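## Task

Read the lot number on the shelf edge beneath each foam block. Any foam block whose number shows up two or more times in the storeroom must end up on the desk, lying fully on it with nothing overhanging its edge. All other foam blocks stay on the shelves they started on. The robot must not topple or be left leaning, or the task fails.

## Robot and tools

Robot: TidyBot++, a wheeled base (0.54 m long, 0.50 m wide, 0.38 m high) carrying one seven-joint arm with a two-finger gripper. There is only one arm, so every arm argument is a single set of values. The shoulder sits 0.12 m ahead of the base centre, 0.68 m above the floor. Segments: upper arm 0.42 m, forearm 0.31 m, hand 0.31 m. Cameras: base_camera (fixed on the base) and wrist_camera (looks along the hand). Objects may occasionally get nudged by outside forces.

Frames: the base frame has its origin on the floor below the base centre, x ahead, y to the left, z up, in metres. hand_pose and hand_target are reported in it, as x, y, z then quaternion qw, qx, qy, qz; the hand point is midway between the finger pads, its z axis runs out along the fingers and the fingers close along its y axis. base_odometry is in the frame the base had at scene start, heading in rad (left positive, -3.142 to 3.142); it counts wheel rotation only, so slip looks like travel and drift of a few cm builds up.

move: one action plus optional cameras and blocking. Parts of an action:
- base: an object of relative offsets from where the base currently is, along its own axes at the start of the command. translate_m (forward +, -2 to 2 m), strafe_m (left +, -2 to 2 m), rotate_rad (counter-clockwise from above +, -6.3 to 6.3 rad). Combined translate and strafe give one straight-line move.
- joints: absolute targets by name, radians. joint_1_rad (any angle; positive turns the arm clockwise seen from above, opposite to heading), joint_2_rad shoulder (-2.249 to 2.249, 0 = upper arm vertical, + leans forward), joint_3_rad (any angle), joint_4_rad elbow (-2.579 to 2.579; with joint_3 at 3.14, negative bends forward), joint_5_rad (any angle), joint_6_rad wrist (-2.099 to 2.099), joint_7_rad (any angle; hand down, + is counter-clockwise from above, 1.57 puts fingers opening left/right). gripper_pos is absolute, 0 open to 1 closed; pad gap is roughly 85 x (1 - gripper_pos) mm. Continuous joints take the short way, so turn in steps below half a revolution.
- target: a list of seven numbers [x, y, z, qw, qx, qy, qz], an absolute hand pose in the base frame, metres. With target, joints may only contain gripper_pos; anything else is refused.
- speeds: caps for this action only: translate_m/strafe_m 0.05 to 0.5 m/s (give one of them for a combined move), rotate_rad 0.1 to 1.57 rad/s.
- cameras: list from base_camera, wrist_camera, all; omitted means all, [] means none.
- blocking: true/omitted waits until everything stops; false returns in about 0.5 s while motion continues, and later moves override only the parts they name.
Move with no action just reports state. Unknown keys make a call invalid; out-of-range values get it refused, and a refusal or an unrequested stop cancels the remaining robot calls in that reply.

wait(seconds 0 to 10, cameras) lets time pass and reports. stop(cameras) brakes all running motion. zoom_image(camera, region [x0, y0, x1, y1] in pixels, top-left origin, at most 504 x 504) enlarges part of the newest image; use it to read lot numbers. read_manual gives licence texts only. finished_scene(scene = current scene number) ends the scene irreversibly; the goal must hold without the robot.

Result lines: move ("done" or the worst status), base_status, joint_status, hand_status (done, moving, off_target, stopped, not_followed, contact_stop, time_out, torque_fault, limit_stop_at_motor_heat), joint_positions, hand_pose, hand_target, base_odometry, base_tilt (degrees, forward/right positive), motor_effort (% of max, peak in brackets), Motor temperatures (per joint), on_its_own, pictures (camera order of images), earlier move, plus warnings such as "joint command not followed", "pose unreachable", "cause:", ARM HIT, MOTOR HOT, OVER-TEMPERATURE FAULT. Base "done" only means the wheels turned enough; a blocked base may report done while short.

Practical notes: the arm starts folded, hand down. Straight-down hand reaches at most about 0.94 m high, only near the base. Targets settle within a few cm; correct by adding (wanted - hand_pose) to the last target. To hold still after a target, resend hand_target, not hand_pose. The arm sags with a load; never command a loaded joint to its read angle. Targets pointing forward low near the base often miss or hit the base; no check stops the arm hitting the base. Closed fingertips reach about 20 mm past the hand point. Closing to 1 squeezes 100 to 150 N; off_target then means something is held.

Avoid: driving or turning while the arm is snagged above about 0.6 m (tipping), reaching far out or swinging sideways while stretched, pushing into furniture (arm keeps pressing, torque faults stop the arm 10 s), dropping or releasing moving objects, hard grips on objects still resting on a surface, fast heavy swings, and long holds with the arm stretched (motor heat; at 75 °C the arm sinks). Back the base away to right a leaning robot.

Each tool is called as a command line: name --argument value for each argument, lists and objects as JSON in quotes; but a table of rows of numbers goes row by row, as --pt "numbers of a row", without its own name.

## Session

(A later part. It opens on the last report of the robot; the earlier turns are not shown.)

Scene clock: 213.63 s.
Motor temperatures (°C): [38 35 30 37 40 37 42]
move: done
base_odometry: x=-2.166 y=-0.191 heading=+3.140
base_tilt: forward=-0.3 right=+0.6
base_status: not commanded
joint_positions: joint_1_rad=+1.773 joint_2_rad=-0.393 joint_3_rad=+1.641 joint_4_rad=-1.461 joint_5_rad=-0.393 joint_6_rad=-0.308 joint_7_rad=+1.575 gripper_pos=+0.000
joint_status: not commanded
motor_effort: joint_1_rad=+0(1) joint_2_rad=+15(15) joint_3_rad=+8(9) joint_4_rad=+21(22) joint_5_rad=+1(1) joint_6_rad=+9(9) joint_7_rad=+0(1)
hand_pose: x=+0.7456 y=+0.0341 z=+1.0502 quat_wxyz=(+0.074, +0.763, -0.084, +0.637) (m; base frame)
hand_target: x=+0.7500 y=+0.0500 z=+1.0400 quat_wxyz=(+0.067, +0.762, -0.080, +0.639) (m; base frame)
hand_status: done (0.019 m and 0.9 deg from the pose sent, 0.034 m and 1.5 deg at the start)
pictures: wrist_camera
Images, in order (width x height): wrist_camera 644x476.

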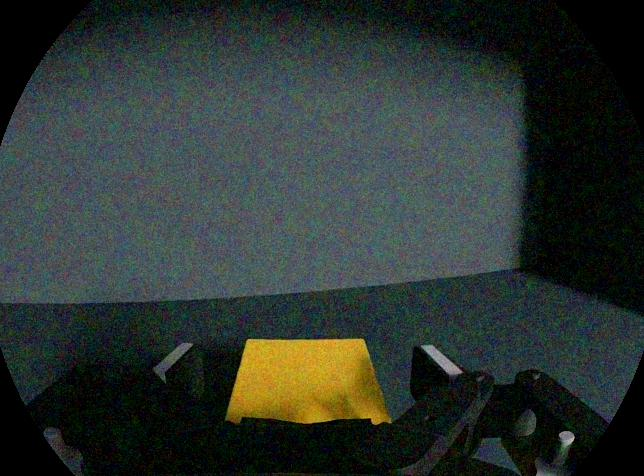

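move --target '[0.75, 0.052, 1.026, 0.0675, 0.762, -0.080, 0.6395]' --cameras '["wrist_camera"]'

move --joints '{"gripper_pos":0.6}' --cameras '["wrist_camera"]'

Scene clock: 214.43 s.
Motor temperatures (°C): [38 35 30 37 40 37 42]
move: done
base_odometry: x=-2.166 y=-0.191 heading=+3.140
base_tilt: forward=-0.3 right=+0.6
base_status: not commanded
joint_positions: joint_1_rad=+1.773 joint_2_rad=-0.394 joint_3_rad=+1.625 joint_4_rad=-1.498 joint_5_rad=-0.393 joint_6_rad=-0.279 joint_7_rad=+1.575 gripper_pos=+0.000
joint_status: not commanded
motor_effort: joint_1_rad=-1(1) joint_2_rad=+14(15) joint_3_rad=+8(9) joint_4_rad=+21(22) joint_5_rad=+0(1) joint_6_rad=+9(9) joint_7_rad=+0(0)
hand_pose: x=+0.7464 y=+0.0351 z=+1.0342 quat_wxyz=(+0.073, +0.767, -0.084, +0.632) (m; base frame)
hand_target: x=+0.7500 y=+0.0520 z=+1.0260 quat_wxyz=(+0.067, +0.762, -0.080, +0.639) (m; base frame)
hand_status: done (0.019 m and 1.2 deg from the pose sent, 0.030 m and 0.9 deg at the start)
pictures: wrist_camera
Images, in order (width x height): wrist_camera 644x476.

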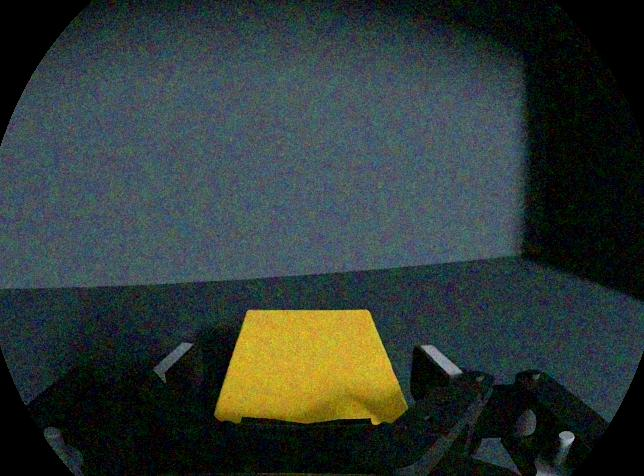

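Scene clock: 215.30 s.
Motor temperatures (°C): [38 35 30 37 40 37 42]
move: off_target
base_odometry: x=-2.166 y=-0.191 heading=+3.140
base_tilt: forward=-0.3 right=+0.6
base_status: not commanded
joint_positions: joint_1_rad=+1.773 joint_2_rad=-0.394 joint_3_rad=+1.624 joint_4_rad=-1.498 joint_5_rad=-0.393 joint_6_rad=-0.277 joint_7_rad=+1.575 gripper_pos=+0.386
joint_status: gripper_pos off_target (ended at +0.386, target +0.600)
motor_effort: joint_1_rad=-1(1) joint_2_rad=+14(14) joint_3_rad=+8(9) joint_4_rad=+21(21) joint_5_rad=+1(1) joint_6_rad=+9(9) joint_7_rad=+0(0)
hand_pose: x=+0.7465 y=+0.0351 z=+1.0346 quat_wxyz=(+0.073, +0.766, -0.084, +0.633) (m; base frame)
hand_target: x=+0.7500 y=+0.0520 z=+1.0260 quat_wxyz=(+0.067, +0.762, -0.080, +0.639) (m; base frame)
hand_status: not commanded
pictures: wrist_camera
Images, in order (width x height): wrist_camera 644x476.

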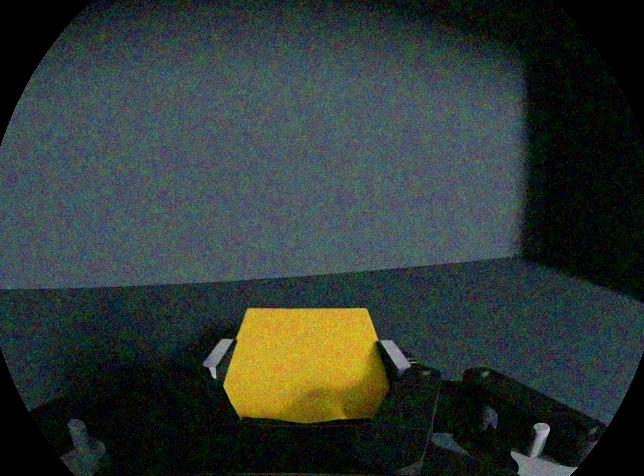

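Grasped. Lift, retract, and check the lower tag after backing.

move --target '[0.73, 0.052, 1.11, 0.0675, 0.762, -0.080, 0.6395]' --cameras '[]'

move --base '{"translate_m":-0.4}' --cameras '["wrist_camera"]'

move --joints '{"joint_1_rad":0.0,"joint_2_rad":-0.7,"joint_3_rad":3.12,"joint_4_rad":-1.94,"joint_5_rad":0.0,"joint_6_rad":-0.9,"joint_7_rad":1.607}' --cameras '["wrist_camera"]'

zoom_image --camera "wrist_camera" --region '[200, 150, 400, 350]'

Scene clock: 218.67 s.
Motor temperatures (°C): [38 35 30 37 40 37 42]
move: done
base_odometry: x=-2.166 y=-0.191 heading=+3.140
base_tilt: forward=-0.3 right=+0.6
base_status: not commanded
joint_positions: joint_1_rad=+1.755 joint_2_rad=-0.394 joint_3_rad=+1.733 joint_4_rad=-1.301 joint_5_rad=-0.393 joint_6_rad=-0.452 joint_7_rad=+1.575 gripper_pos=+0.386
joint_status: not commanded
motor_effort: joint_1_rad=-1(1) joint_2_rad=+14(15) joint_3_rad=+8(9) joint_4_rad=+20(22) joint_5_rad=+1(1) joint_6_rad=+8(10) joint_7_rad=+0(1)
hand_pose: x=+0.7326 y=+0.0334 z=+1.1178 quat_wxyz=(+0.083, +0.751, -0.081, +0.650) (m; base frame)
hand_target: x=+0.7300 y=+0.0520 z=+1.1100 quat_wxyz=(+0.067, +0.762, -0.080, +0.639) (m; base frame)
hand_status: done (0.020 m and 2.5 deg from the pose sent, 0.079 m and 1.2 deg at the start)
pictures: none
No camera images: "cameras" was empty.

Scene clock: 220.83 s.
Motor temperatures (°C): [38 35 30 37 40 37 42]
move: done
base_odometry: x=-1.766 y=-0.192 heading=+3.140
base_tilt: forward=-0.4 right=+0.6
base_status: done
joint_positions: joint_1_rad=+1.749 joint_2_rad=-0.395 joint_3_rad=+1.735 joint_4_rad=-1.300 joint_5_rad=-0.393 joint_6_rad=-0.458 joint_7_rad=+1.575 gripper_pos=+0.386
joint_status: not commanded
motor_effort: joint_1_rad=+0(2) joint_2_rad=+13(17) joint_3_rad=+8(10) joint_4_rad=+20(21) joint_5_rad=+1(1) joint_6_rad=+9(10) joint_7_rad=+0(1)
hand_pose: x=+0.7319 y=+0.0363 z=+1.1167 quat_wxyz=(+0.082, +0.753, -0.079, +0.649) (m; base frame)
hand_target: x=+0.7300 y=+0.0520 z=+1.1100 quat_wxyz=(+0.067, +0.762, -0.080, +0.639) (m; base frame)
hand_status: not commanded
pictures: wrist_camera
Images, in order (width x height): wrist_camera 644x476.

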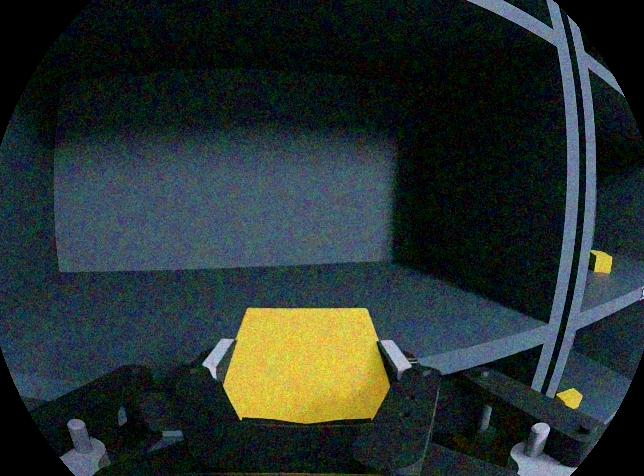

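Scene clock: 223.77 s.
Motor temperatures (°C): [38 35 30 37 40 37 42]
move: done
base_odometry: x=-1.766 y=-0.192 heading=+3.140
base_tilt: forward=-0.4 right=+0.6
base_status: not commanded
joint_positions: joint_1_rad=+0.019 joint_2_rad=-0.680 joint_3_rad=+3.105 joint_4_rad=-1.910 joint_5_rad=-0.071 joint_6_rad=-0.851 joint_7_rad=+1.575 gripper_pos=+0.386
joint_status: all done
motor_effort: joint_1_rad=-1(3) joint_2_rad=+2(14) joint_3_rad=+1(10) joint_4_rad=+22(22) joint_5_rad=+0(3) joint_6_rad=+8(10) joint_7_rad=+0(1)
hand_pose: x=+0.4218 y=+0.0271 z=+0.9620 quat_wxyz=(-0.026, +0.862, +0.005, +0.506) (m; base frame)
hand_target: x=+0.4072 y=+0.0097 z=+0.9377 quat_wxyz=(+0.011, +0.877, +0.026, +0.480) (m; base frame)
hand_status: not commanded
pictures: wrist_camera
Images, in order (width x height): wrist_camera 644x476.

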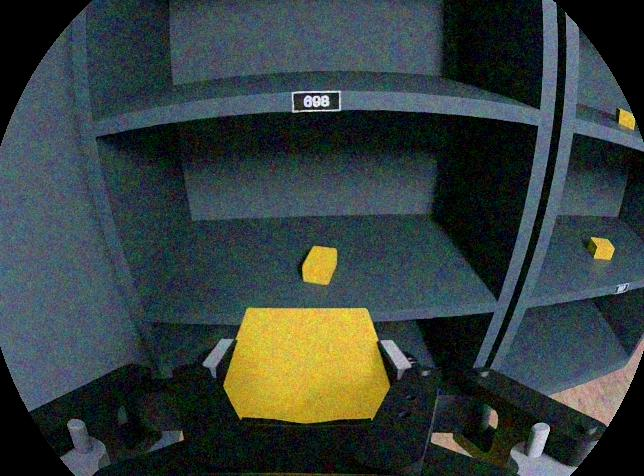

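Scaled by 2.520.

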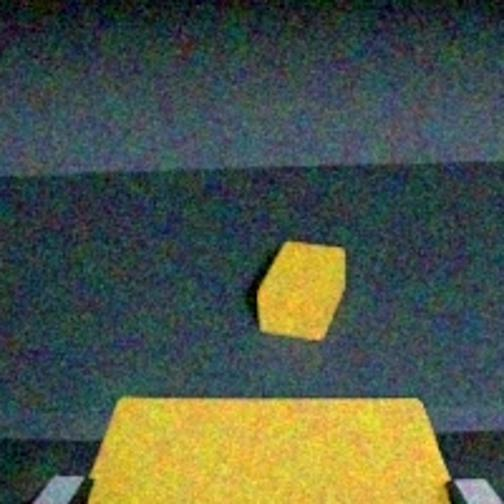

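move --base '{"translate_m":-1.93}' --joints '{"joint_6_rad":-0.5}' --cameras '[]'

move --base '{"rotate_rad":-1.577}' --cameras '[]'

move --base '{"translate_m":0.3}'

Scene clock: 229.27 s.
Motor temperatures (°C): [38 35 30 37 40 37 42]
move: done
base_odometry: x=+0.164 y=-0.196 heading=+3.140
base_tilt: forward=-0.4 right=+0.6
base_status: done
joint_positions: joint_1_rad=+0.019 joint_2_rad=-0.693 joint_3_rad=+3.106 joint_4_rad=-1.920 joint_5_rad=-0.069 joint_6_rad=-0.531 joint_7_rad=+1.575 gripper_pos=+0.386
joint_status: all done
motor_effort: joint_1_rad=+0(1) joint_2_rad=+3(5) joint_3_rad=+1(2) joint_4_rad=+21(24) joint_5_rad=+0(1) joint_6_rad=+9(10) joint_7_rad=+0(1)
hand_pose: x=+0.4515 y=+0.0236 z=+1.0531 quat_wxyz=(-0.025, +0.770, +0.000, +0.637) (m; base frame)
hand_target: x=+0.4518 y=+0.0120 z=+1.0531 quat_wxyz=(+0.012, +0.764, +0.025, +0.645) (m; base frame)
hand_status: not commanded
pictures: none
No camera images: "cameras" was empty.

Scene clock: 231.57 s.
Motor temperatures (°C): [38 35 30 37 40 37 42]
move: done
base_odometry: x=+0.164 y=-0.196 heading=+1.563
base_tilt: forward=-0.4 right=+0.6
base_status: done
joint_positions: joint_1_rad=+0.016 joint_2_rad=-0.693 joint_3_rad=+3.112 joint_4_rad=-1.920 joint_5_rad=-0.066 joint_6_rad=-0.531 joint_7_rad=+1.575 gripper_pos=+0.386
joint_status: not commanded
motor_effort: joint_1_rad=+0(1) joint_2_rad=+2(3) joint_3_rad=+1(4) joint_4_rad=+21(23) joint_5_rad=+0(1) joint_6_rad=+9(9) joint_7_rad=+0(1)
hand_pose: x=+0.4516 y=+0.0212 z=+1.0532 quat_wxyz=(-0.025, +0.770, -0.001, +0.637) (m; base frame)
hand_target: x=+0.4518 y=+0.0120 z=+1.0531 quat_wxyz=(+0.012, +0.764, +0.025, +0.645) (m; base frame)
hand_status: not commanded
pictures: none
No camera images: "cameras" was empty.

Scene clock: 233.50 s.
Motor temperatures (°C): [38 35 30 37 40 37 42]
move: done
base_odometry: x=+0.166 y=+0.104 heading=+1.563
base_tilt: forward=-0.3 right=+0.6
base_status: done
joint_positions: joint_1_rad=+0.016 joint_2_rad=-0.692 joint_3_rad=+3.112 joint_4_rad=-1.920 joint_5_rad=-0.066 joint_6_rad=-0.531 joint_7_rad=+1.575 gripper_pos=+0.386
joint_status: not commanded
motor_effort: joint_1_rad=+0(1) joint_2_rad=+2(5) joint_3_rad=+1(2) joint_4_rad=+23(23) joint_5_rad=+1(1) joint_6_rad=+9(10) joint_7_rad=+0(1)
hand_pose: x=+0.4520 y=+0.0212 z=+1.0528 quat_wxyz=(-0.025, +0.770, -0.001, +0.637) (m; base frame)
hand_target: x=+0.4518 y=+0.0120 z=+1.0531 quat_wxyz=(+0.012, +0.764, +0.025, +0.645) (m; base frame)
hand_status: not commanded
pictures: base_camera, wrist_camera
Images, in order (width x height): base_camera 644x364, wrist_camera 644x476.

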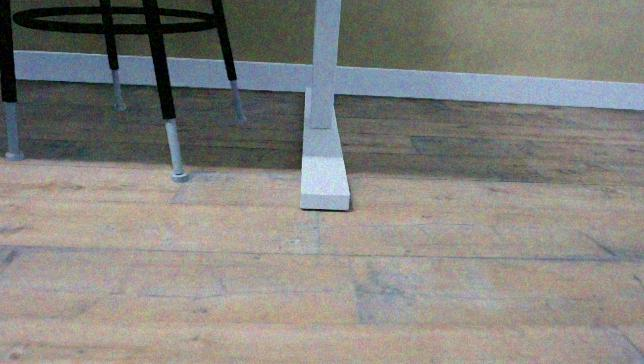

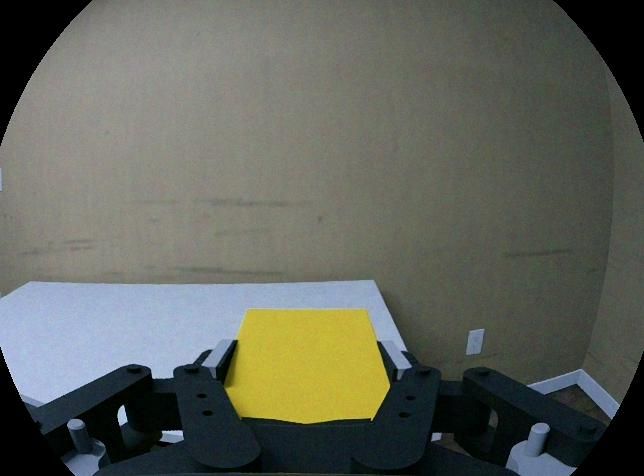

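move --base '{"translate_m":0.31}' --cameras '[]'

move --target '[0.62, 0.0, 0.95, 0.01, 0.776, 0.0, 0.631]'

move --target '[0.63, 0.0, 0.81, 0.01, 0.776, 0.0, 0.631]' --cameras '["wrist_camera"]'

move --target '[0.63, 0.0, 0.78, 0.01, 0.776, 0.0, 0.631]' --cameras '["wrist_camera"]'

move --target '[0.63, 0.0, 0.765, 0.01, 0.776, 0.0, 0.631]' --cameras '["wrist_camera"]'

Scene clock: 235.87 s.
Motor temperatures (°C): [38 35 30 37 40 37 42]
move: done
base_odometry: x=+0.169 y=+0.414 heading=+1.562
base_tilt: forward=-0.3 right=+0.6
base_status: done
joint_positions: joint_1_rad=+0.016 joint_2_rad=-0.691 joint_3_rad=+3.112 joint_4_rad=-1.920 joint_5_rad=-0.066 joint_6_rad=-0.531 joint_7_rad=+1.575 gripper_pos=+0.386
joint_status: not commanded
motor_effort: joint_1_rad=+0(1) joint_2_rad=+3(5) joint_3_rad=+1(2) joint_4_rad=+22(23) joint_5_rad=+0(1) joint_6_rad=+9(9) joint_7_rad=+0(1)
hand_pose: x=+0.4521 y=+0.0212 z=+1.0527 quat_wxyz=(-0.025, +0.771, -0.001, +0.637) (m; base frame)
hand_target: x=+0.4518 y=+0.0120 z=+1.0531 quat_wxyz=(+0.012, +0.764, +0.025, +0.645) (m; base frame)
hand_status: not commanded
pictures: none
No camera images: "cameras" was empty.

Scene clock: 237.83 s.
Motor temperatures (°C): [38 35 30 37 40 37 42]
move: done
base_odometry: x=+0.169 y=+0.414 heading=+1.562
base_tilt: forward=-0.3 right=+0.6
base_status: not commanded
joint_positions: joint_1_rad=+0.058 joint_2_rad=-0.273 joint_3_rad=+3.091 joint_4_rad=-2.043 joint_5_rad=-0.066 joint_6_rad=-0.024 joint_7_rad=+1.575 gripper_pos=+0.386
joint_status: not commanded
motor_effort: joint_1_rad=-1(1) joint_2_rad=-11(14) joint_3_rad=+1(2) joint_4_rad=+23(24) joint_5_rad=+1(1) joint_6_rad=+8(9) joint_7_rad=+0(1)
hand_pose: x=+0.6170 y=+0.0009 z=+0.9554 quat_wxyz=(-0.012, +0.781, -0.023, +0.624) (m; base frame)
hand_target: x=+0.6200 y=+0.0000 z=+0.9500 quat_wxyz=(+0.010, +0.776, +0.000, +0.631) (m; base frame)
hand_status: done (0.006 m and 3.8 deg from the pose sent, 0.198 m and 4.1 deg at the start)
pictures: base_camera, wrist_camera
Images, in order (width x height): base_camera 644x364, wrist_camera 644x476.

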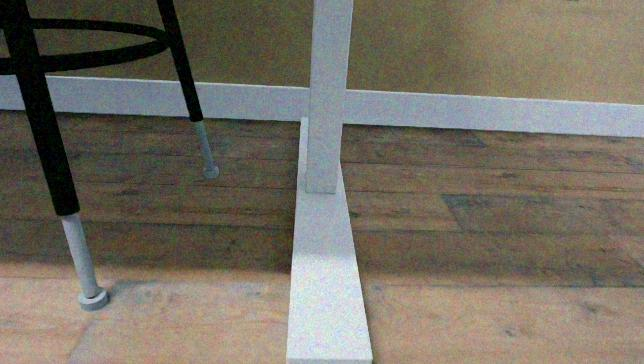

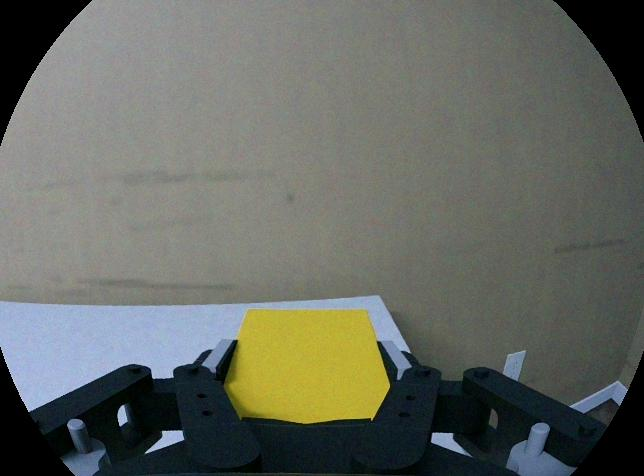

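Scene clock: 239.67 s.
Motor temperatures (°C): [38 35 30 37 40 37 42]
move: done
base_odometry: x=+0.169 y=+0.414 heading=+1.562
base_tilt: forward=-0.3 right=+0.6
base_status: not commanded
joint_positions: joint_1_rad=+0.009 joint_2_rad=-0.039 joint_3_rad=+3.119 joint_4_rad=-2.381 joint_5_rad=-0.066 joint_6_rad=+0.553 joint_7_rad=+1.583 gripper_pos=+0.386
joint_status: not commanded
motor_effort: joint_1_rad=+0(1) joint_2_rad=-16(17) joint_3_rad=+0(1) joint_4_rad=+18(23) joint_5_rad=+1(1) joint_6_rad=+9(10) joint_7_rad=+0(1)
hand_pose: x=+0.6314 y=-0.0023 z=+0.8150 quat_wxyz=(-0.004, +0.780, -0.022, +0.625) (m; base frame)
hand_target: x=+0.6300 y=+0.0000 z=+0.8100 quat_wxyz=(+0.010, +0.776, +0.000, +0.631) (m; base frame)
hand_status: done (0.006 m and 3.1 deg from the pose sent, 0.146 m and 3.8 deg at the start)
pictures: wrist_camera
Images, in order (width x height): wrist_camera 644x476.

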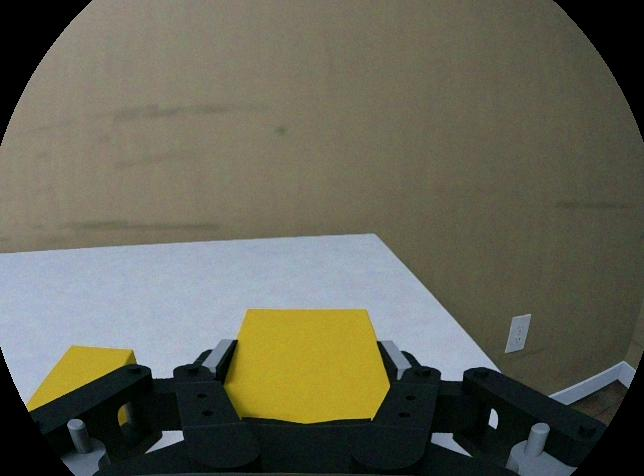

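Scene clock: 240.87 s.
Motor temperatures (°C): [38 35 30 37 40 37 42]
move: done
base_odometry: x=+0.169 y=+0.414 heading=+1.562
base_tilt: forward=-0.3 right=+0.6
base_status: not commanded
joint_positions: joint_1_rad=-0.004 joint_2_rad=+0.049 joint_3_rad=+3.132 joint_4_rad=-2.446 joint_5_rad=-0.066 joint_6_rad=+0.702 joint_7_rad=+1.583 gripper_pos=+0.386
joint_status: not commanded
motor_effort: joint_1_rad=+0(1) joint_2_rad=-17(19) joint_3_rad=+0(0) joint_4_rad=+15(17) joint_5_rad=+1(1) joint_6_rad=+8(10) joint_7_rad=+0(1)
hand_pose: x=+0.6323 y=-0.0052 z=+0.7821 quat_wxyz=(+0.001, +0.781, -0.023, +0.624) (m; base frame)
hand_target: x=+0.6300 y=+0.0000 z=+0.7800 quat_wxyz=(+0.010, +0.776, +0.000, +0.631) (m; base frame)
hand_status: done (0.006 m and 3.0 deg from the pose sent, 0.035 m and 3.1 deg at the start)
pictures: wrist_camera
Images, in order (width x height): wrist_camera 644x476.

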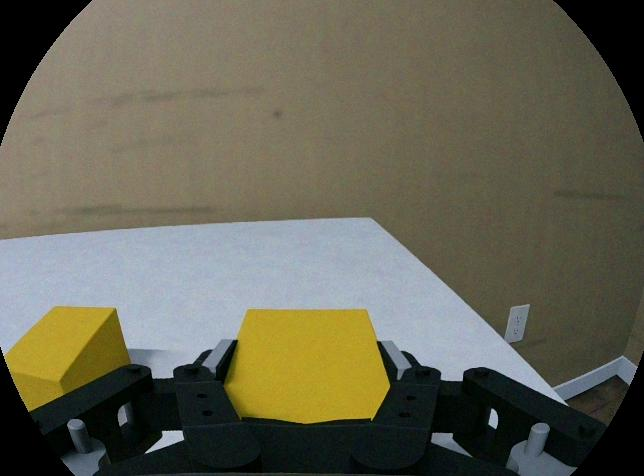

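Scene clock: 241.90 s.
Motor temperatures (°C): [38 35 30 37 40 37 42]
move: done
base_odometry: x=+0.169 y=+0.414 heading=+1.562
base_tilt: forward=-0.3 right=+0.6
base_status: not commanded
joint_positions: joint_1_rad=-0.008 joint_2_rad=+0.095 joint_3_rad=+3.137 joint_4_rad=-2.474 joint_5_rad=-0.066 joint_6_rad=+0.784 joint_7_rad=+1.583 gripper_pos=+0.386
joint_status: not commanded
motor_effort: joint_1_rad=+0(1) joint_2_rad=-18(19) joint_3_rad=+0(0) joint_4_rad=+14(16) joint_5_rad=+1(1) joint_6_rad=+9(10) joint_7_rad=+0(1)
hand_pose: x=+0.6331 y=-0.0067 z=+0.7698 quat_wxyz=(+0.003, +0.779, -0.023, +0.627) (m; base frame)
hand_target: x=+0.6300 y=+0.0000 z=+0.7650 quat_wxyz=(+0.010, +0.776, +0.000, +0.631) (m; base frame)
hand_status: done (0.009 m and 2.8 deg from the pose sent, 0.018 m and 3.0 deg at the start)
pictures: wrist_camera
Images, in order (width x height): wrist_camera 644x476.

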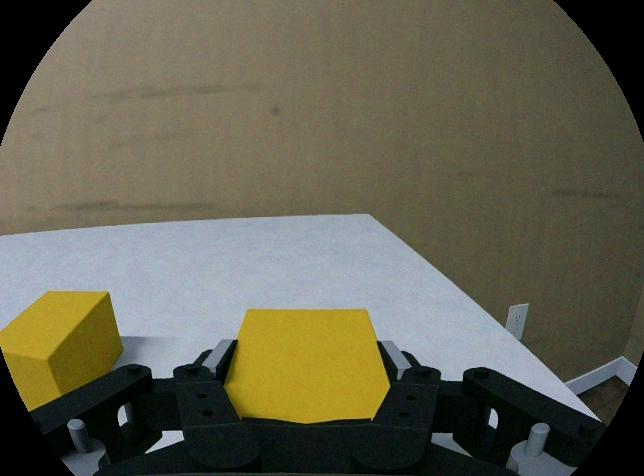

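move --target '[0.63, 0.0, 0.753, 0.01, 0.776, 0.0, 0.631]' --cameras '["wrist_camera"]'

move --joints '{"gripper_pos":0}' --cameras '[]'

move --base '{"translate_m":-0.3}'

Scene clock: 242.73 s.
Motor temperatures (°C): [38 35 30 37 40 37 42]
move: done
base_odometry: x=+0.169 y=+0.414 heading=+1.562
base_tilt: forward=-0.3 right=+0.6
base_status: not commanded
joint_positions: joint_1_rad=-0.011 joint_2_rad=+0.128 joint_3_rad=+3.139 joint_4_rad=-2.493 joint_5_rad=-0.066 joint_6_rad=+0.855 joint_7_rad=+1.583 gripper_pos=+0.386
joint_status: not commanded
motor_effort: joint_1_rad=+0(1) joint_2_rad=-17(18) joint_3_rad=+0(1) joint_4_rad=+13(15) joint_5_rad=+1(1) joint_6_rad=+8(9) joint_7_rad=+0(1)
hand_pose: x=+0.6340 y=-0.0073 z=+0.7654 quat_wxyz=(+0.005, +0.773, -0.023, +0.634) (m; base frame)
hand_target: x=+0.6300 y=+0.0000 z=+0.7530 quat_wxyz=(+0.010, +0.776, +0.000, +0.631) (m; base frame)
hand_status: done (0.015 m and 2.7 deg from the pose sent, 0.018 m and 2.8 deg at the start)
pictures: wrist_camera
Images, in order (width x height): wrist_camera 644x476.

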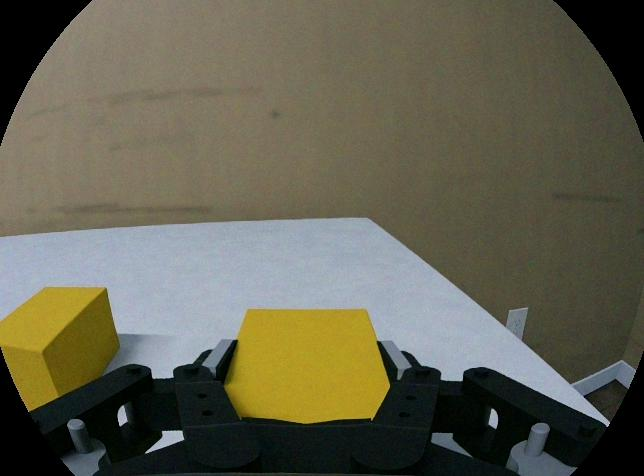

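Scene clock: 243.60 s.
Motor temperatures (°C): [38 35 30 37 40 37 42]
move: done
base_odometry: x=+0.169 y=+0.414 heading=+1.562
base_tilt: forward=-0.3 right=+0.6
base_status: not commanded
joint_positions: joint_1_rad=-0.011 joint_2_rad=+0.130 joint_3_rad=+3.140 joint_4_rad=-2.493 joint_5_rad=-0.066 joint_6_rad=+0.855 joint_7_rad=+1.583 gripper_pos=+0.000
joint_status: all done
motor_effort: joint_1_rad=-1(1) joint_2_rad=-18(19) joint_3_rad=+0(1) joint_4_rad=+14(14) joint_5_rad=+1(1) joint_6_rad=+9(9) joint_7_rad=+0(0)
hand_pose: x=+0.6342 y=-0.0076 z=+0.7644 quat_wxyz=(+0.005, +0.774, -0.023, +0.633) (m; base frame)
hand_target: x=+0.6300 y=+0.0000 z=+0.7530 quat_wxyz=(+0.010, +0.776, +0.000, +0.631) (m; base frame)
hand_status: not commanded
pictures: none
No camera images: "cameras" was empty.

Scene clock: 245.67 s.
Motor temperatures (°C): [38 35 30 37 40 37 42]
move: done
base_odometry: x=+0.166 y=+0.114 heading=+1.560
base_tilt: forward=-0.3 right=+0.6
base_status: done
joint_positions: joint_1_rad=-0.014 joint_2_rad=+0.142 joint_3_rad=+3.143 joint_4_rad=-2.503 joint_5_rad=-0.066 joint_6_rad=+0.855 joint_7_rad=+1.583 gripper_pos=+0.000
joint_status: not commanded
motor_effort: joint_1_rad=+0(1) joint_2_rad=-18(20) joint_3_rad=+0(1) joint_4_rad=+14(15) joint_5_rad=+1(1) joint_6_rad=+9(9) joint_7_rad=+0(1)
hand_pose: x=+0.6319 y=-0.0078 z=+0.7540 quat_wxyz=(+0.006, +0.780, -0.023, +0.625) (m; base frame)
hand_target: x=+0.6300 y=+0.0000 z=+0.7530 quat_wxyz=(+0.010, +0.776, +0.000, +0.631) (m; base frame)
hand_status: not commanded
pictures: base_camera, wrist_camera
Images, in order (width x height): base_camera 644x364, wrist_camera 644x476.

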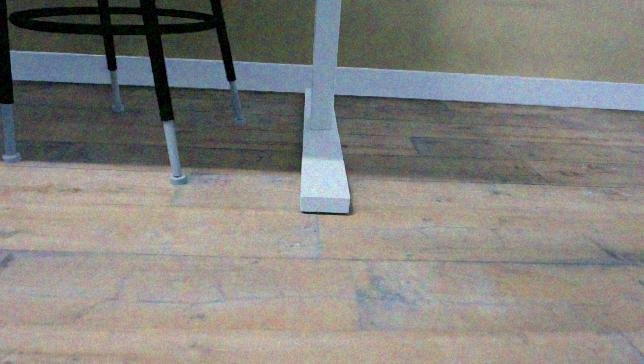

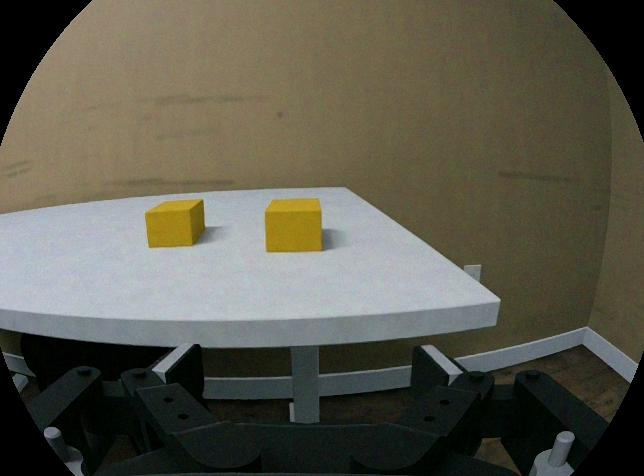

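move --joints '{"joint_1_rad":0.0,"joint_2_rad":-0.7,"joint_3_rad":3.12,"joint_4_rad":-1.94,"joint_5_rad":0.0,"joint_6_rad":-1.0,"joint_7_rad":1.6}' --cameras '[]'

move --base '{"rotate_rad":1.581}' --cameras '[]'

move --base '{"translate_m":1.95,"strafe_m":0.28}'

zoom_image --camera "wrist_camera" --region '[250, 240, 370, 360]'

Scene clock: 248.77 s.
Motor temperatures (°C): [38 35 30 37 40 37 42]
move: done
base_odometry: x=+0.166 y=+0.114 heading=+1.560
base_tilt: forward=-0.4 right=+0.6
base_status: not commanded
joint_positions: joint_1_rad=-0.014 joint_2_rad=-0.691 joint_3_rad=+3.137 joint_4_rad=-1.954 joint_5_rad=-0.066 joint_6_rad=-0.949 joint_7_rad=+1.583 gripper_pos=+0.000
joint_status: all done
motor_effort: joint_1_rad=-1(2) joint_2_rad=+4(20) joint_3_rad=+1(2) joint_4_rad=+20(22) joint_5_rad=+0(2) joint_6_rad=+7(10) joint_7_rad=+0(1)
hand_pose: x=+0.3994 y=+0.0237 z=+0.9158 quat_wxyz=(-0.032, +0.893, +0.009, +0.448) (m; base frame)
hand_target: x=+0.3891 y=+0.0090 z=+0.9124 quat_wxyz=(+0.009, +0.900, +0.024, +0.436) (m; base frame)
hand_status: not commanded
pictures: none
No camera images: "cameras" was empty.

Scene clock: 251.07 s.
Motor temperatures (°C): [38 35 30 37 40 37 42]
move: done
base_odometry: x=+0.166 y=+0.114 heading=+3.141
base_tilt: forward=-0.3 right=+0.6
base_status: done
joint_positions: joint_1_rad=-0.013 joint_2_rad=-0.691 joint_3_rad=+3.131 joint_4_rad=-1.954 joint_5_rad=-0.065 joint_6_rad=-0.951 joint_7_rad=+1.583 gripper_pos=+0.000
joint_status: not commanded
motor_effort: joint_1_rad=+0(2) joint_2_rad=+3(4) joint_3_rad=+1(2) joint_4_rad=+20(22) joint_5_rad=+0(1) joint_6_rad=+7(8) joint_7_rad=+0(1)
hand_pose: x=+0.3987 y=+0.0253 z=+0.9150 quat_wxyz=(-0.031, +0.894, +0.012, +0.447) (m; base frame)
hand_target: x=+0.3891 y=+0.0090 z=+0.9124 quat_wxyz=(+0.009, +0.900, +0.024, +0.436) (m; base frame)
hand_status: not commanded
pictures: none
No camera images: "cameras" was empty.

Scene clock: 256.33 s.
Motor temperatures (°C): [38 35 30 37 40 37 42]
move: done
base_odometry: x=-1.784 y=-0.164 heading=-3.141
base_tilt: forward=-0.4 right=+0.6
base_status: done
joint_positions: joint_1_rad=-0.013 joint_2_rad=-0.694 joint_3_rad=+3.131 joint_4_rad=-1.953 joint_5_rad=-0.065 joint_6_rad=-0.954 joint_7_rad=+1.583 gripper_pos=+0.000
joint_status: not commanded
motor_effort: joint_1_rad=-1(1) joint_2_rad=+3(7) joint_3_rad=+1(2) joint_4_rad=+21(21) joint_5_rad=+0(1) joint_6_rad=+7(8) joint_7_rad=+0(1)
hand_pose: x=+0.3976 y=+0.0253 z=+0.9155 quat_wxyz=(-0.031, +0.894, +0.012, +0.448) (m; base frame)
hand_target: x=+0.3891 y=+0.0090 z=+0.9124 quat_wxyz=(+0.009, +0.900, +0.024, +0.436) (m; base frame)
hand_status: not commanded
pictures: base_camera, wrist_camera
Images, in order (width x height): base_camera 644x364, wrist_camera 644x476.

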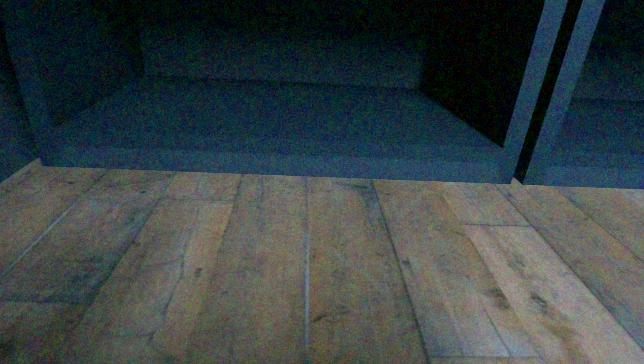

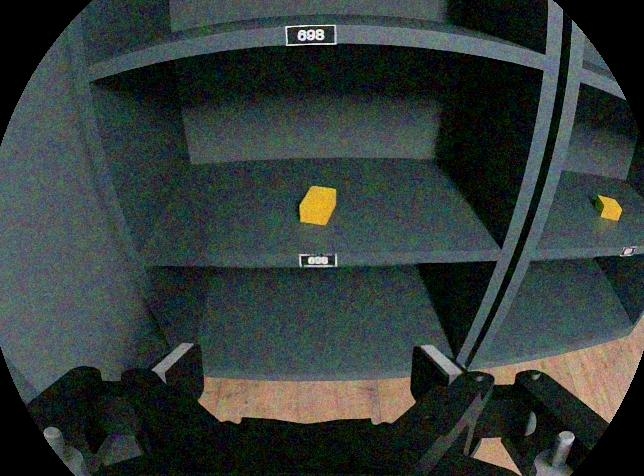

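Scaled by 4.200.

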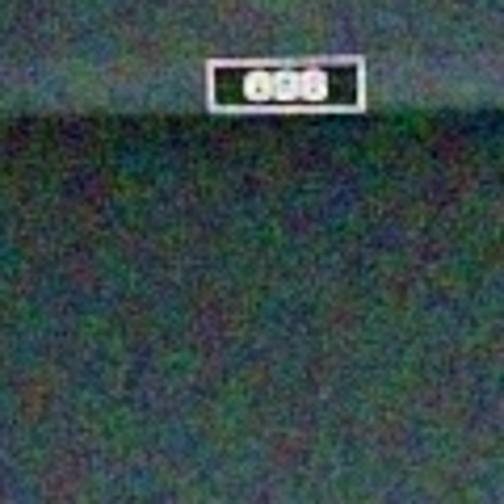

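move --base '{"translate_m":-0.2}' --cameras '[]'

move --target '[0.62, 0.0, 0.72, 0.01, 0.776, 0.0, 0.631]'

zoom_image --camera "wrist_camera" --region '[230, 180, 390, 340]'

Scene clock: 258.30 s.
Motor temperatures (°C): [38 35 30 37 40 37 42]
move: done
base_odometry: x=-1.584 y=-0.164 heading=-3.141
base_tilt: forward=-0.4 right=+0.6
base_status: done
joint_positions: joint_1_rad=-0.013 joint_2_rad=-0.702 joint_3_rad=+3.130 joint_4_rad=-1.953 joint_5_rad=-0.063 joint_6_rad=-0.956 joint_7_rad=+1.583 gripper_pos=+0.000
joint_status: not commanded
motor_effort: joint_1_rad=-1(1) joint_2_rad=+4(6) joint_3_rad=+1(2) joint_4_rad=+21(21) joint_5_rad=+0(1) joint_6_rad=+8(8) joint_7_rad=+0(1)
hand_pose: x=+0.3954 y=+0.0252 z=+0.9170 quat_wxyz=(-0.030, +0.893, +0.012, +0.450) (m; base frame)
hand_target: x=+0.3891 y=+0.0090 z=+0.9124 quat_wxyz=(+0.009, +0.900, +0.024, +0.436) (m; base frame)
hand_status: not commanded
pictures: none
No camera images: "cameras" was empty.

Scene clock: 261.30 s.
Motor temperatures (°C): [38 35 30 37 40 37 42]
move: off_target
base_odometry: x=-1.584 y=-0.164 heading=-3.141
base_tilt: forward=-0.3 right=+0.6
base_status: not commanded
joint_positions: joint_1_rad=-0.016 joint_2_rad=+0.252 joint_3_rad=+3.146 joint_4_rad=-2.549 joint_5_rad=-0.063 joint_6_rad=+1.042 joint_7_rad=+1.583 gripper_pos=+0.000
joint_status: not commanded
motor_effort: joint_1_rad=-1(1) joint_2_rad=-20(21) joint_3_rad=+0(1) joint_4_rad=+11(22) joint_5_rad=+1(1) joint_6_rad=+8(9) joint_7_rad=+0(1)
hand_pose: x=+0.6343 y=-0.0099 z=+0.7347 quat_wxyz=(+0.012, +0.770, -0.020, +0.637) (m; base frame)
hand_target: x=+0.6292 y=+0.0002 z=+0.7299 quat_wxyz=(+0.010, +0.768, +0.000, +0.641) (m; base frame)
hand_status: off_target (0.023 m and 2.5 deg from the pose sent, 0.300 m and 25.2 deg at the start; a joint's target at an end of its range on 69 of 69 steps)
pictures: base_camera, wrist_camera
Images, in order (width x height): base_camera 644x364, wrist_camera 644x476.

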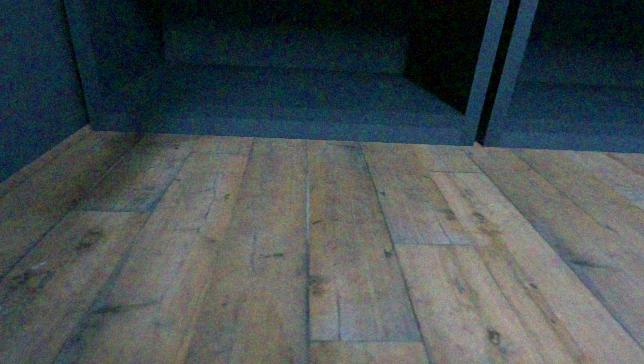

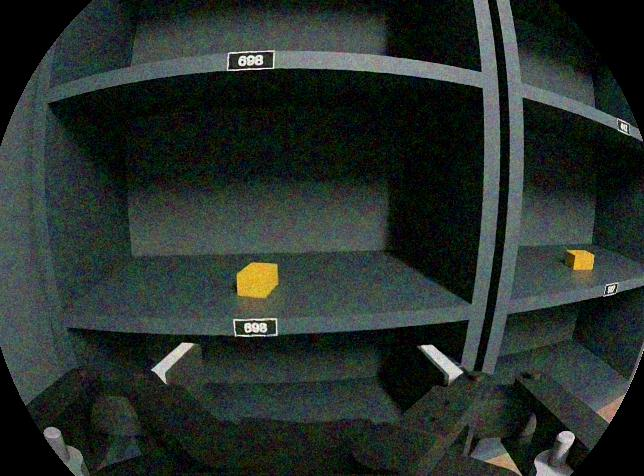

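Scaled by 3.150.

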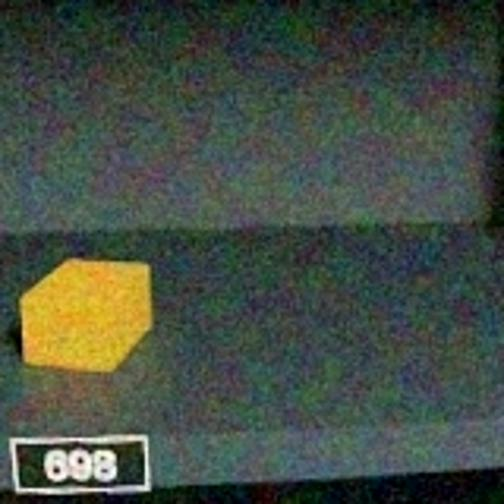

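move --base '{"translate_m":0.22,"strafe_m":0.07}' --cameras '[]'

move --target '[0.67, 0.05, 0.73, 0.0667, 0.850, -0.111, 0.511]'

Scene clock: 263.43 s.
Motor temperatures (°C): [38 35 30 37 40 37 42]
move: done
base_odometry: x=-1.804 y=-0.235 heading=-3.141
base_tilt: forward=-0.3 right=+0.6
base_status: done
joint_positions: joint_1_rad=-0.020 joint_2_rad=+0.258 joint_3_rad=+3.149 joint_4_rad=-2.555 joint_5_rad=-0.063 joint_6_rad=+1.047 joint_7_rad=+1.583 gripper_pos=+0.000
joint_status: not commanded
motor_effort: joint_1_rad=-1(2) joint_2_rad=-19(21) joint_3_rad=+0(1) joint_4_rad=+10(13) joint_5_rad=+1(1) joint_6_rad=+9(9) joint_7_rad=+0(1)
hand_pose: x=+0.6328 y=-0.0094 z=+0.7302 quat_wxyz=(+0.012, +0.773, -0.019, +0.634) (m; base frame)
hand_target: x=+0.6292 y=+0.0002 z=+0.7299 quat_wxyz=(+0.010, +0.768, +0.000, +0.641) (m; base frame)
hand_status: not commanded
pictures: none
No camera images: "cameras" was empty.

Scene clock: 265.60 s.
Motor temperatures (°C): [38 35 30 37 40 37 42]
move: done
base_odometry: x=-1.804 y=-0.235 heading=-3.141
base_tilt: forward=-0.3 right=+0.6
base_status: not commanded
joint_positions: joint_1_rad=-0.449 joint_2_rad=+0.206 joint_3_rad=+3.205 joint_4_rad=-2.158 joint_5_rad=-1.224 joint_6_rad=+0.627 joint_7_rad=+2.420 gripper_pos=+0.000
joint_status: not commanded
motor_effort: joint_1_rad=+0(1) joint_2_rad=-22(23) joint_3_rad=+1(2) joint_4_rad=+16(16) joint_5_rad=+4(4) joint_6_rad=+5(9) joint_7_rad=-1(1)
hand_pose: x=+0.6728 y=+0.0424 z=+0.7362 quat_wxyz=(+0.084, +0.839, -0.102, +0.528) (m; base frame)
hand_target: x=+0.6700 y=+0.0500 z=+0.7300 quat_wxyz=(+0.067, +0.850, -0.111, +0.511) (m; base frame)
hand_status: done (0.010 m and 3.2 deg from the pose sent, 0.070 m and 20.7 deg at the start)
pictures: base_camera, wrist_camera
Images, in order (width x height): base_camera 644x364, wrist_camera 644x476.

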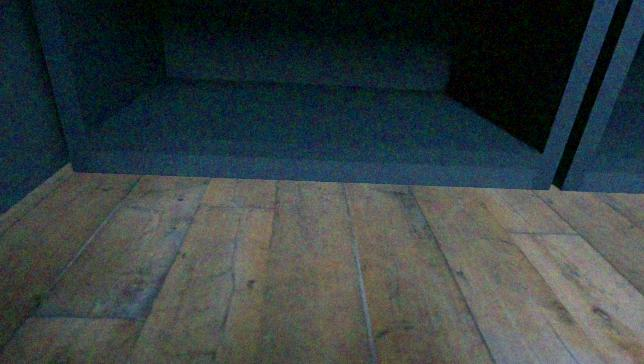

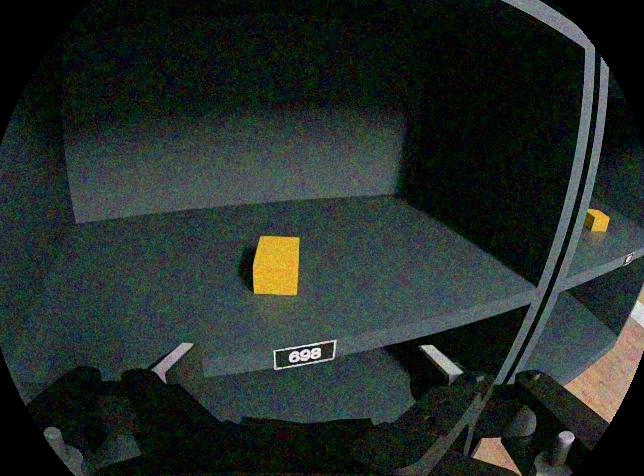

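move --base '{"translate_m":0.18,"strafe_m":0.04}' --cameras '[]'

move --target '[0.69, 0.05, 0.65, 0.0667, 0.850, -0.111, 0.511]'

Scene clock: 267.80 s.
Motor temperatures (°C): [38 35 30 37 40 37 42]
move: done
base_odometry: x=-1.984 y=-0.275 heading=-3.140
base_tilt: forward=-0.3 right=+0.6
base_status: done
joint_positions: joint_1_rad=-0.450 joint_2_rad=+0.198 joint_3_rad=+3.205 joint_4_rad=-2.152 joint_5_rad=-1.228 joint_6_rad=+0.624 joint_7_rad=+2.421 gripper_pos=+0.000
joint_status: not commanded
motor_effort: joint_1_rad=+0(1) joint_2_rad=-23(26) joint_3_rad=+1(2) joint_4_rad=+16(17) joint_5_rad=+4(5) joint_6_rad=+6(6) joint_7_rad=+0(1)
hand_pose: x=+0.6740 y=+0.0433 z=+0.7420 quat_wxyz=(+0.080, +0.837, -0.105, +0.531) (m; base frame)
hand_target: x=+0.6700 y=+0.0500 z=+0.7300 quat_wxyz=(+0.067, +0.850, -0.111, +0.511) (m; base frame)
hand_status: not commanded
pictures: none
No camera images: "cameras" was empty.

Scene clock: 269.57 s.
Motor temperatures (°C): [38 35 30 37 40 37 42]
move: done
base_odometry: x=-1.984 y=-0.275 heading=-3.140
base_tilt: forward=-0.3 right=+0.6
base_status: not commanded
joint_positions: joint_1_rad=-0.652 joint_2_rad=+0.403 joint_3_rad=+3.513 joint_4_rad=-2.182 joint_5_rad=-0.904 joint_6_rad=+0.616 joint_7_rad=+1.925 gripper_pos=+0.000
joint_status: not commanded
motor_effort: joint_1_rad=+0(1) joint_2_rad=-25(27) joint_3_rad=+3(4) joint_4_rad=+14(16) joint_5_rad=+2(4) joint_6_rad=+8(8) joint_7_rad=+0(1)
hand_pose: x=+0.7002 y=+0.0361 z=+0.6776 quat_wxyz=(+0.073, +0.830, -0.137, +0.535) (m; base frame)
hand_target: x=+0.6900 y=+0.0500 z=+0.6500 quat_wxyz=(+0.067, +0.850, -0.111, +0.511) (m; base frame)
hand_status: done (0.033 m and 4.7 deg from the pose sent, 0.094 m and 3.2 deg at the start)
pictures: base_camera, wrist_camera
Images, in order (width x height): base_camera 644x364, wrist_camera 644x476.

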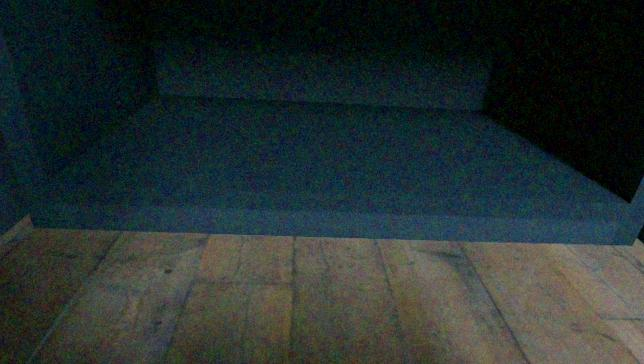

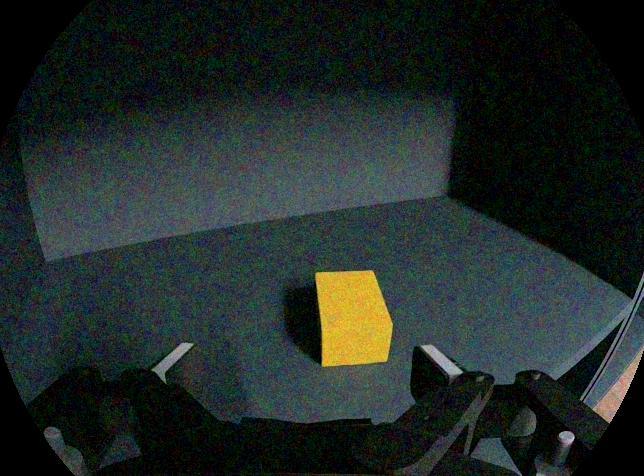

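move --target '[0.72, 0.0, 0.57, 0.0667, 0.850, -0.111, 0.511]'

Scene clock: 271.77 s.
Motor temperatures (°C): [38 35 30 37 40 37 42]
move: done
base_odometry: x=-1.984 y=-0.275 heading=-3.140
base_tilt: forward=-0.3 right=+0.6
base_status: not commanded
joint_positions: joint_1_rad=-0.412 joint_2_rad=+0.633 joint_3_rad=+3.425 joint_4_rad=-2.190 joint_5_rad=-0.527 joint_6_rad=+0.698 joint_7_rad=+1.593 gripper_pos=+0.000
joint_status: not commanded
motor_effort: joint_1_rad=+0(2) joint_2_rad=-30(32) joint_3_rad=+4(4) joint_4_rad=+10(14) joint_5_rad=+1(3) joint_6_rad=+8(9) joint_7_rad=+0(1)
hand_pose: x=+0.7222 y=-0.0086 z=+0.5780 quat_wxyz=(+0.076, +0.850, -0.130, +0.505) (m; base frame)
hand_target: x=+0.7200 y=+0.0000 z=+0.5700 quat_wxyz=(+0.067, +0.850, -0.111, +0.511) (m; base frame)
hand_status: done (0.012 m and 2.5 deg from the pose sent, 0.115 m and 4.7 deg at the start)
pictures: base_camera, wrist_camera
Images, in order (width x height): base_camera 644x364, wrist_camera 644x476.

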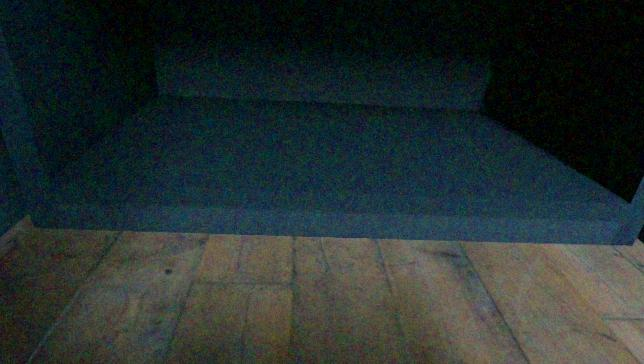

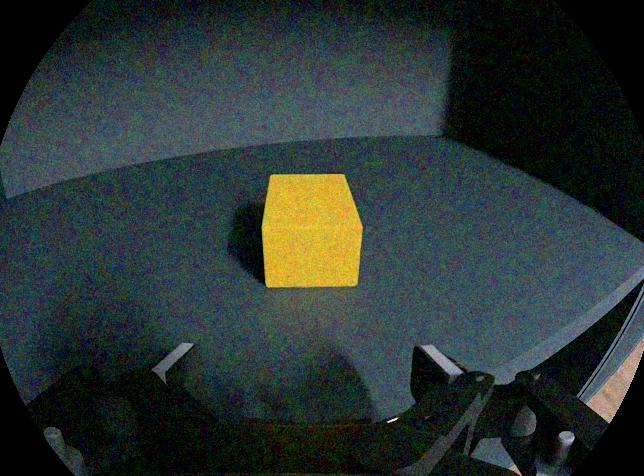

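move --base '{"translate_m":0.132,"strafe_m":-0.041}' --speeds '{"translate_m":0.2}' --cameras '["wrist_camera"]'

move --joints '{"gripper_pos":0.6}' --cameras '["wrist_camera"]'

Scene clock: 273.47 s.
Motor temperatures (°C): [38 35 30 37 40 37 42]
move: done
base_odometry: x=-2.116 y=-0.234 heading=-3.140
base_tilt: forward=-0.3 right=+0.6
base_status: done
joint_positions: joint_1_rad=-0.411 joint_2_rad=+0.633 joint_3_rad=+3.422 joint_4_rad=-2.194 joint_5_rad=-0.525 joint_6_rad=+0.701 joint_7_rad=+1.592 gripper_pos=+0.000
joint_status: not commanded
motor_effort: joint_1_rad=-1(2) joint_2_rad=-30(31) joint_3_rad=+4(5) joint_4_rad=+10(11) joint_5_rad=+1(1) joint_6_rad=+8(9) joint_7_rad=-1(1)
hand_pose: x=+0.7208 y=-0.0084 z=+0.5769 quat_wxyz=(+0.076, +0.850, -0.129, +0.505) (m; base frame)
hand_target: x=+0.7200 y=+0.0000 z=+0.5700 quat_wxyz=(+0.067, +0.850, -0.111, +0.511) (m; base frame)
hand_status: not commanded
pictures: wrist_camera
Images, in order (width x height): wrist_camera 644x476.

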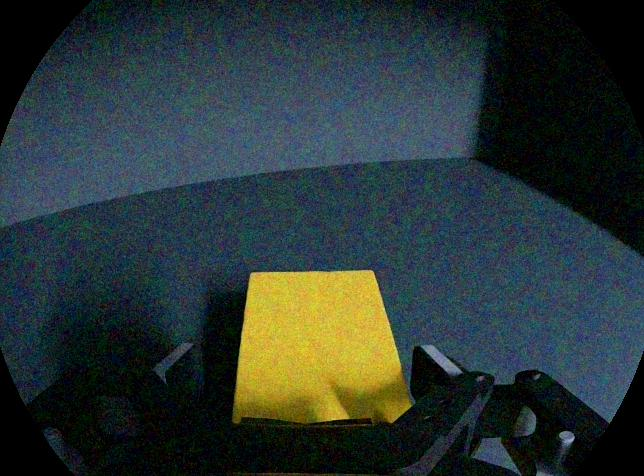

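Scene clock: 274.33 s.
Motor temperatures (°C): [38 35 30 37 40 37 42]
move: off_target
base_odometry: x=-2.116 y=-0.234 heading=-3.140
base_tilt: forward=-0.3 right=+0.6
base_status: not commanded
joint_positions: joint_1_rad=-0.411 joint_2_rad=+0.633 joint_3_rad=+3.422 joint_4_rad=-2.194 joint_5_rad=-0.525 joint_6_rad=+0.705 joint_7_rad=+1.592 gripper_pos=+0.396
joint_status: gripper_pos off_target (ended at +0.396, target +0.600)
motor_effort: joint_1_rad=+0(1) joint_2_rad=-30(30) joint_3_rad=+4(4) joint_4_rad=+9(10) joint_5_rad=+1(1) joint_6_rad=+7(8) joint_7_rad=+0(1)
hand_pose: x=+0.7212 y=-0.0086 z=+0.5777 quat_wxyz=(+0.076, +0.849, -0.129, +0.506) (m; base frame)
hand_target: x=+0.7200 y=+0.0000 z=+0.5700 quat_wxyz=(+0.067, +0.850, -0.111, +0.511) (m; base frame)
hand_status: not commanded
pictures: wrist_camera
Images, in order (width x height): wrist_camera 644x476.

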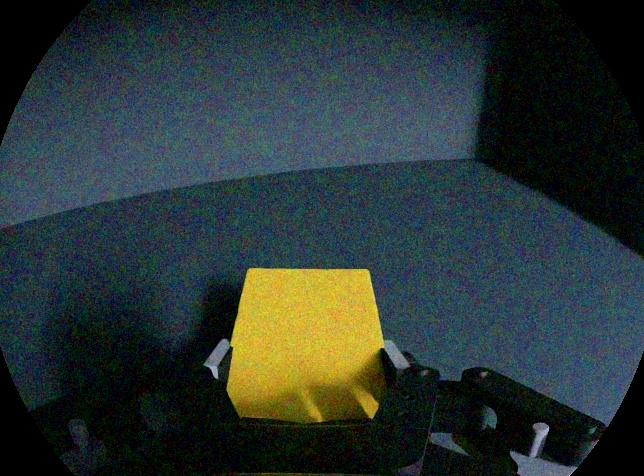

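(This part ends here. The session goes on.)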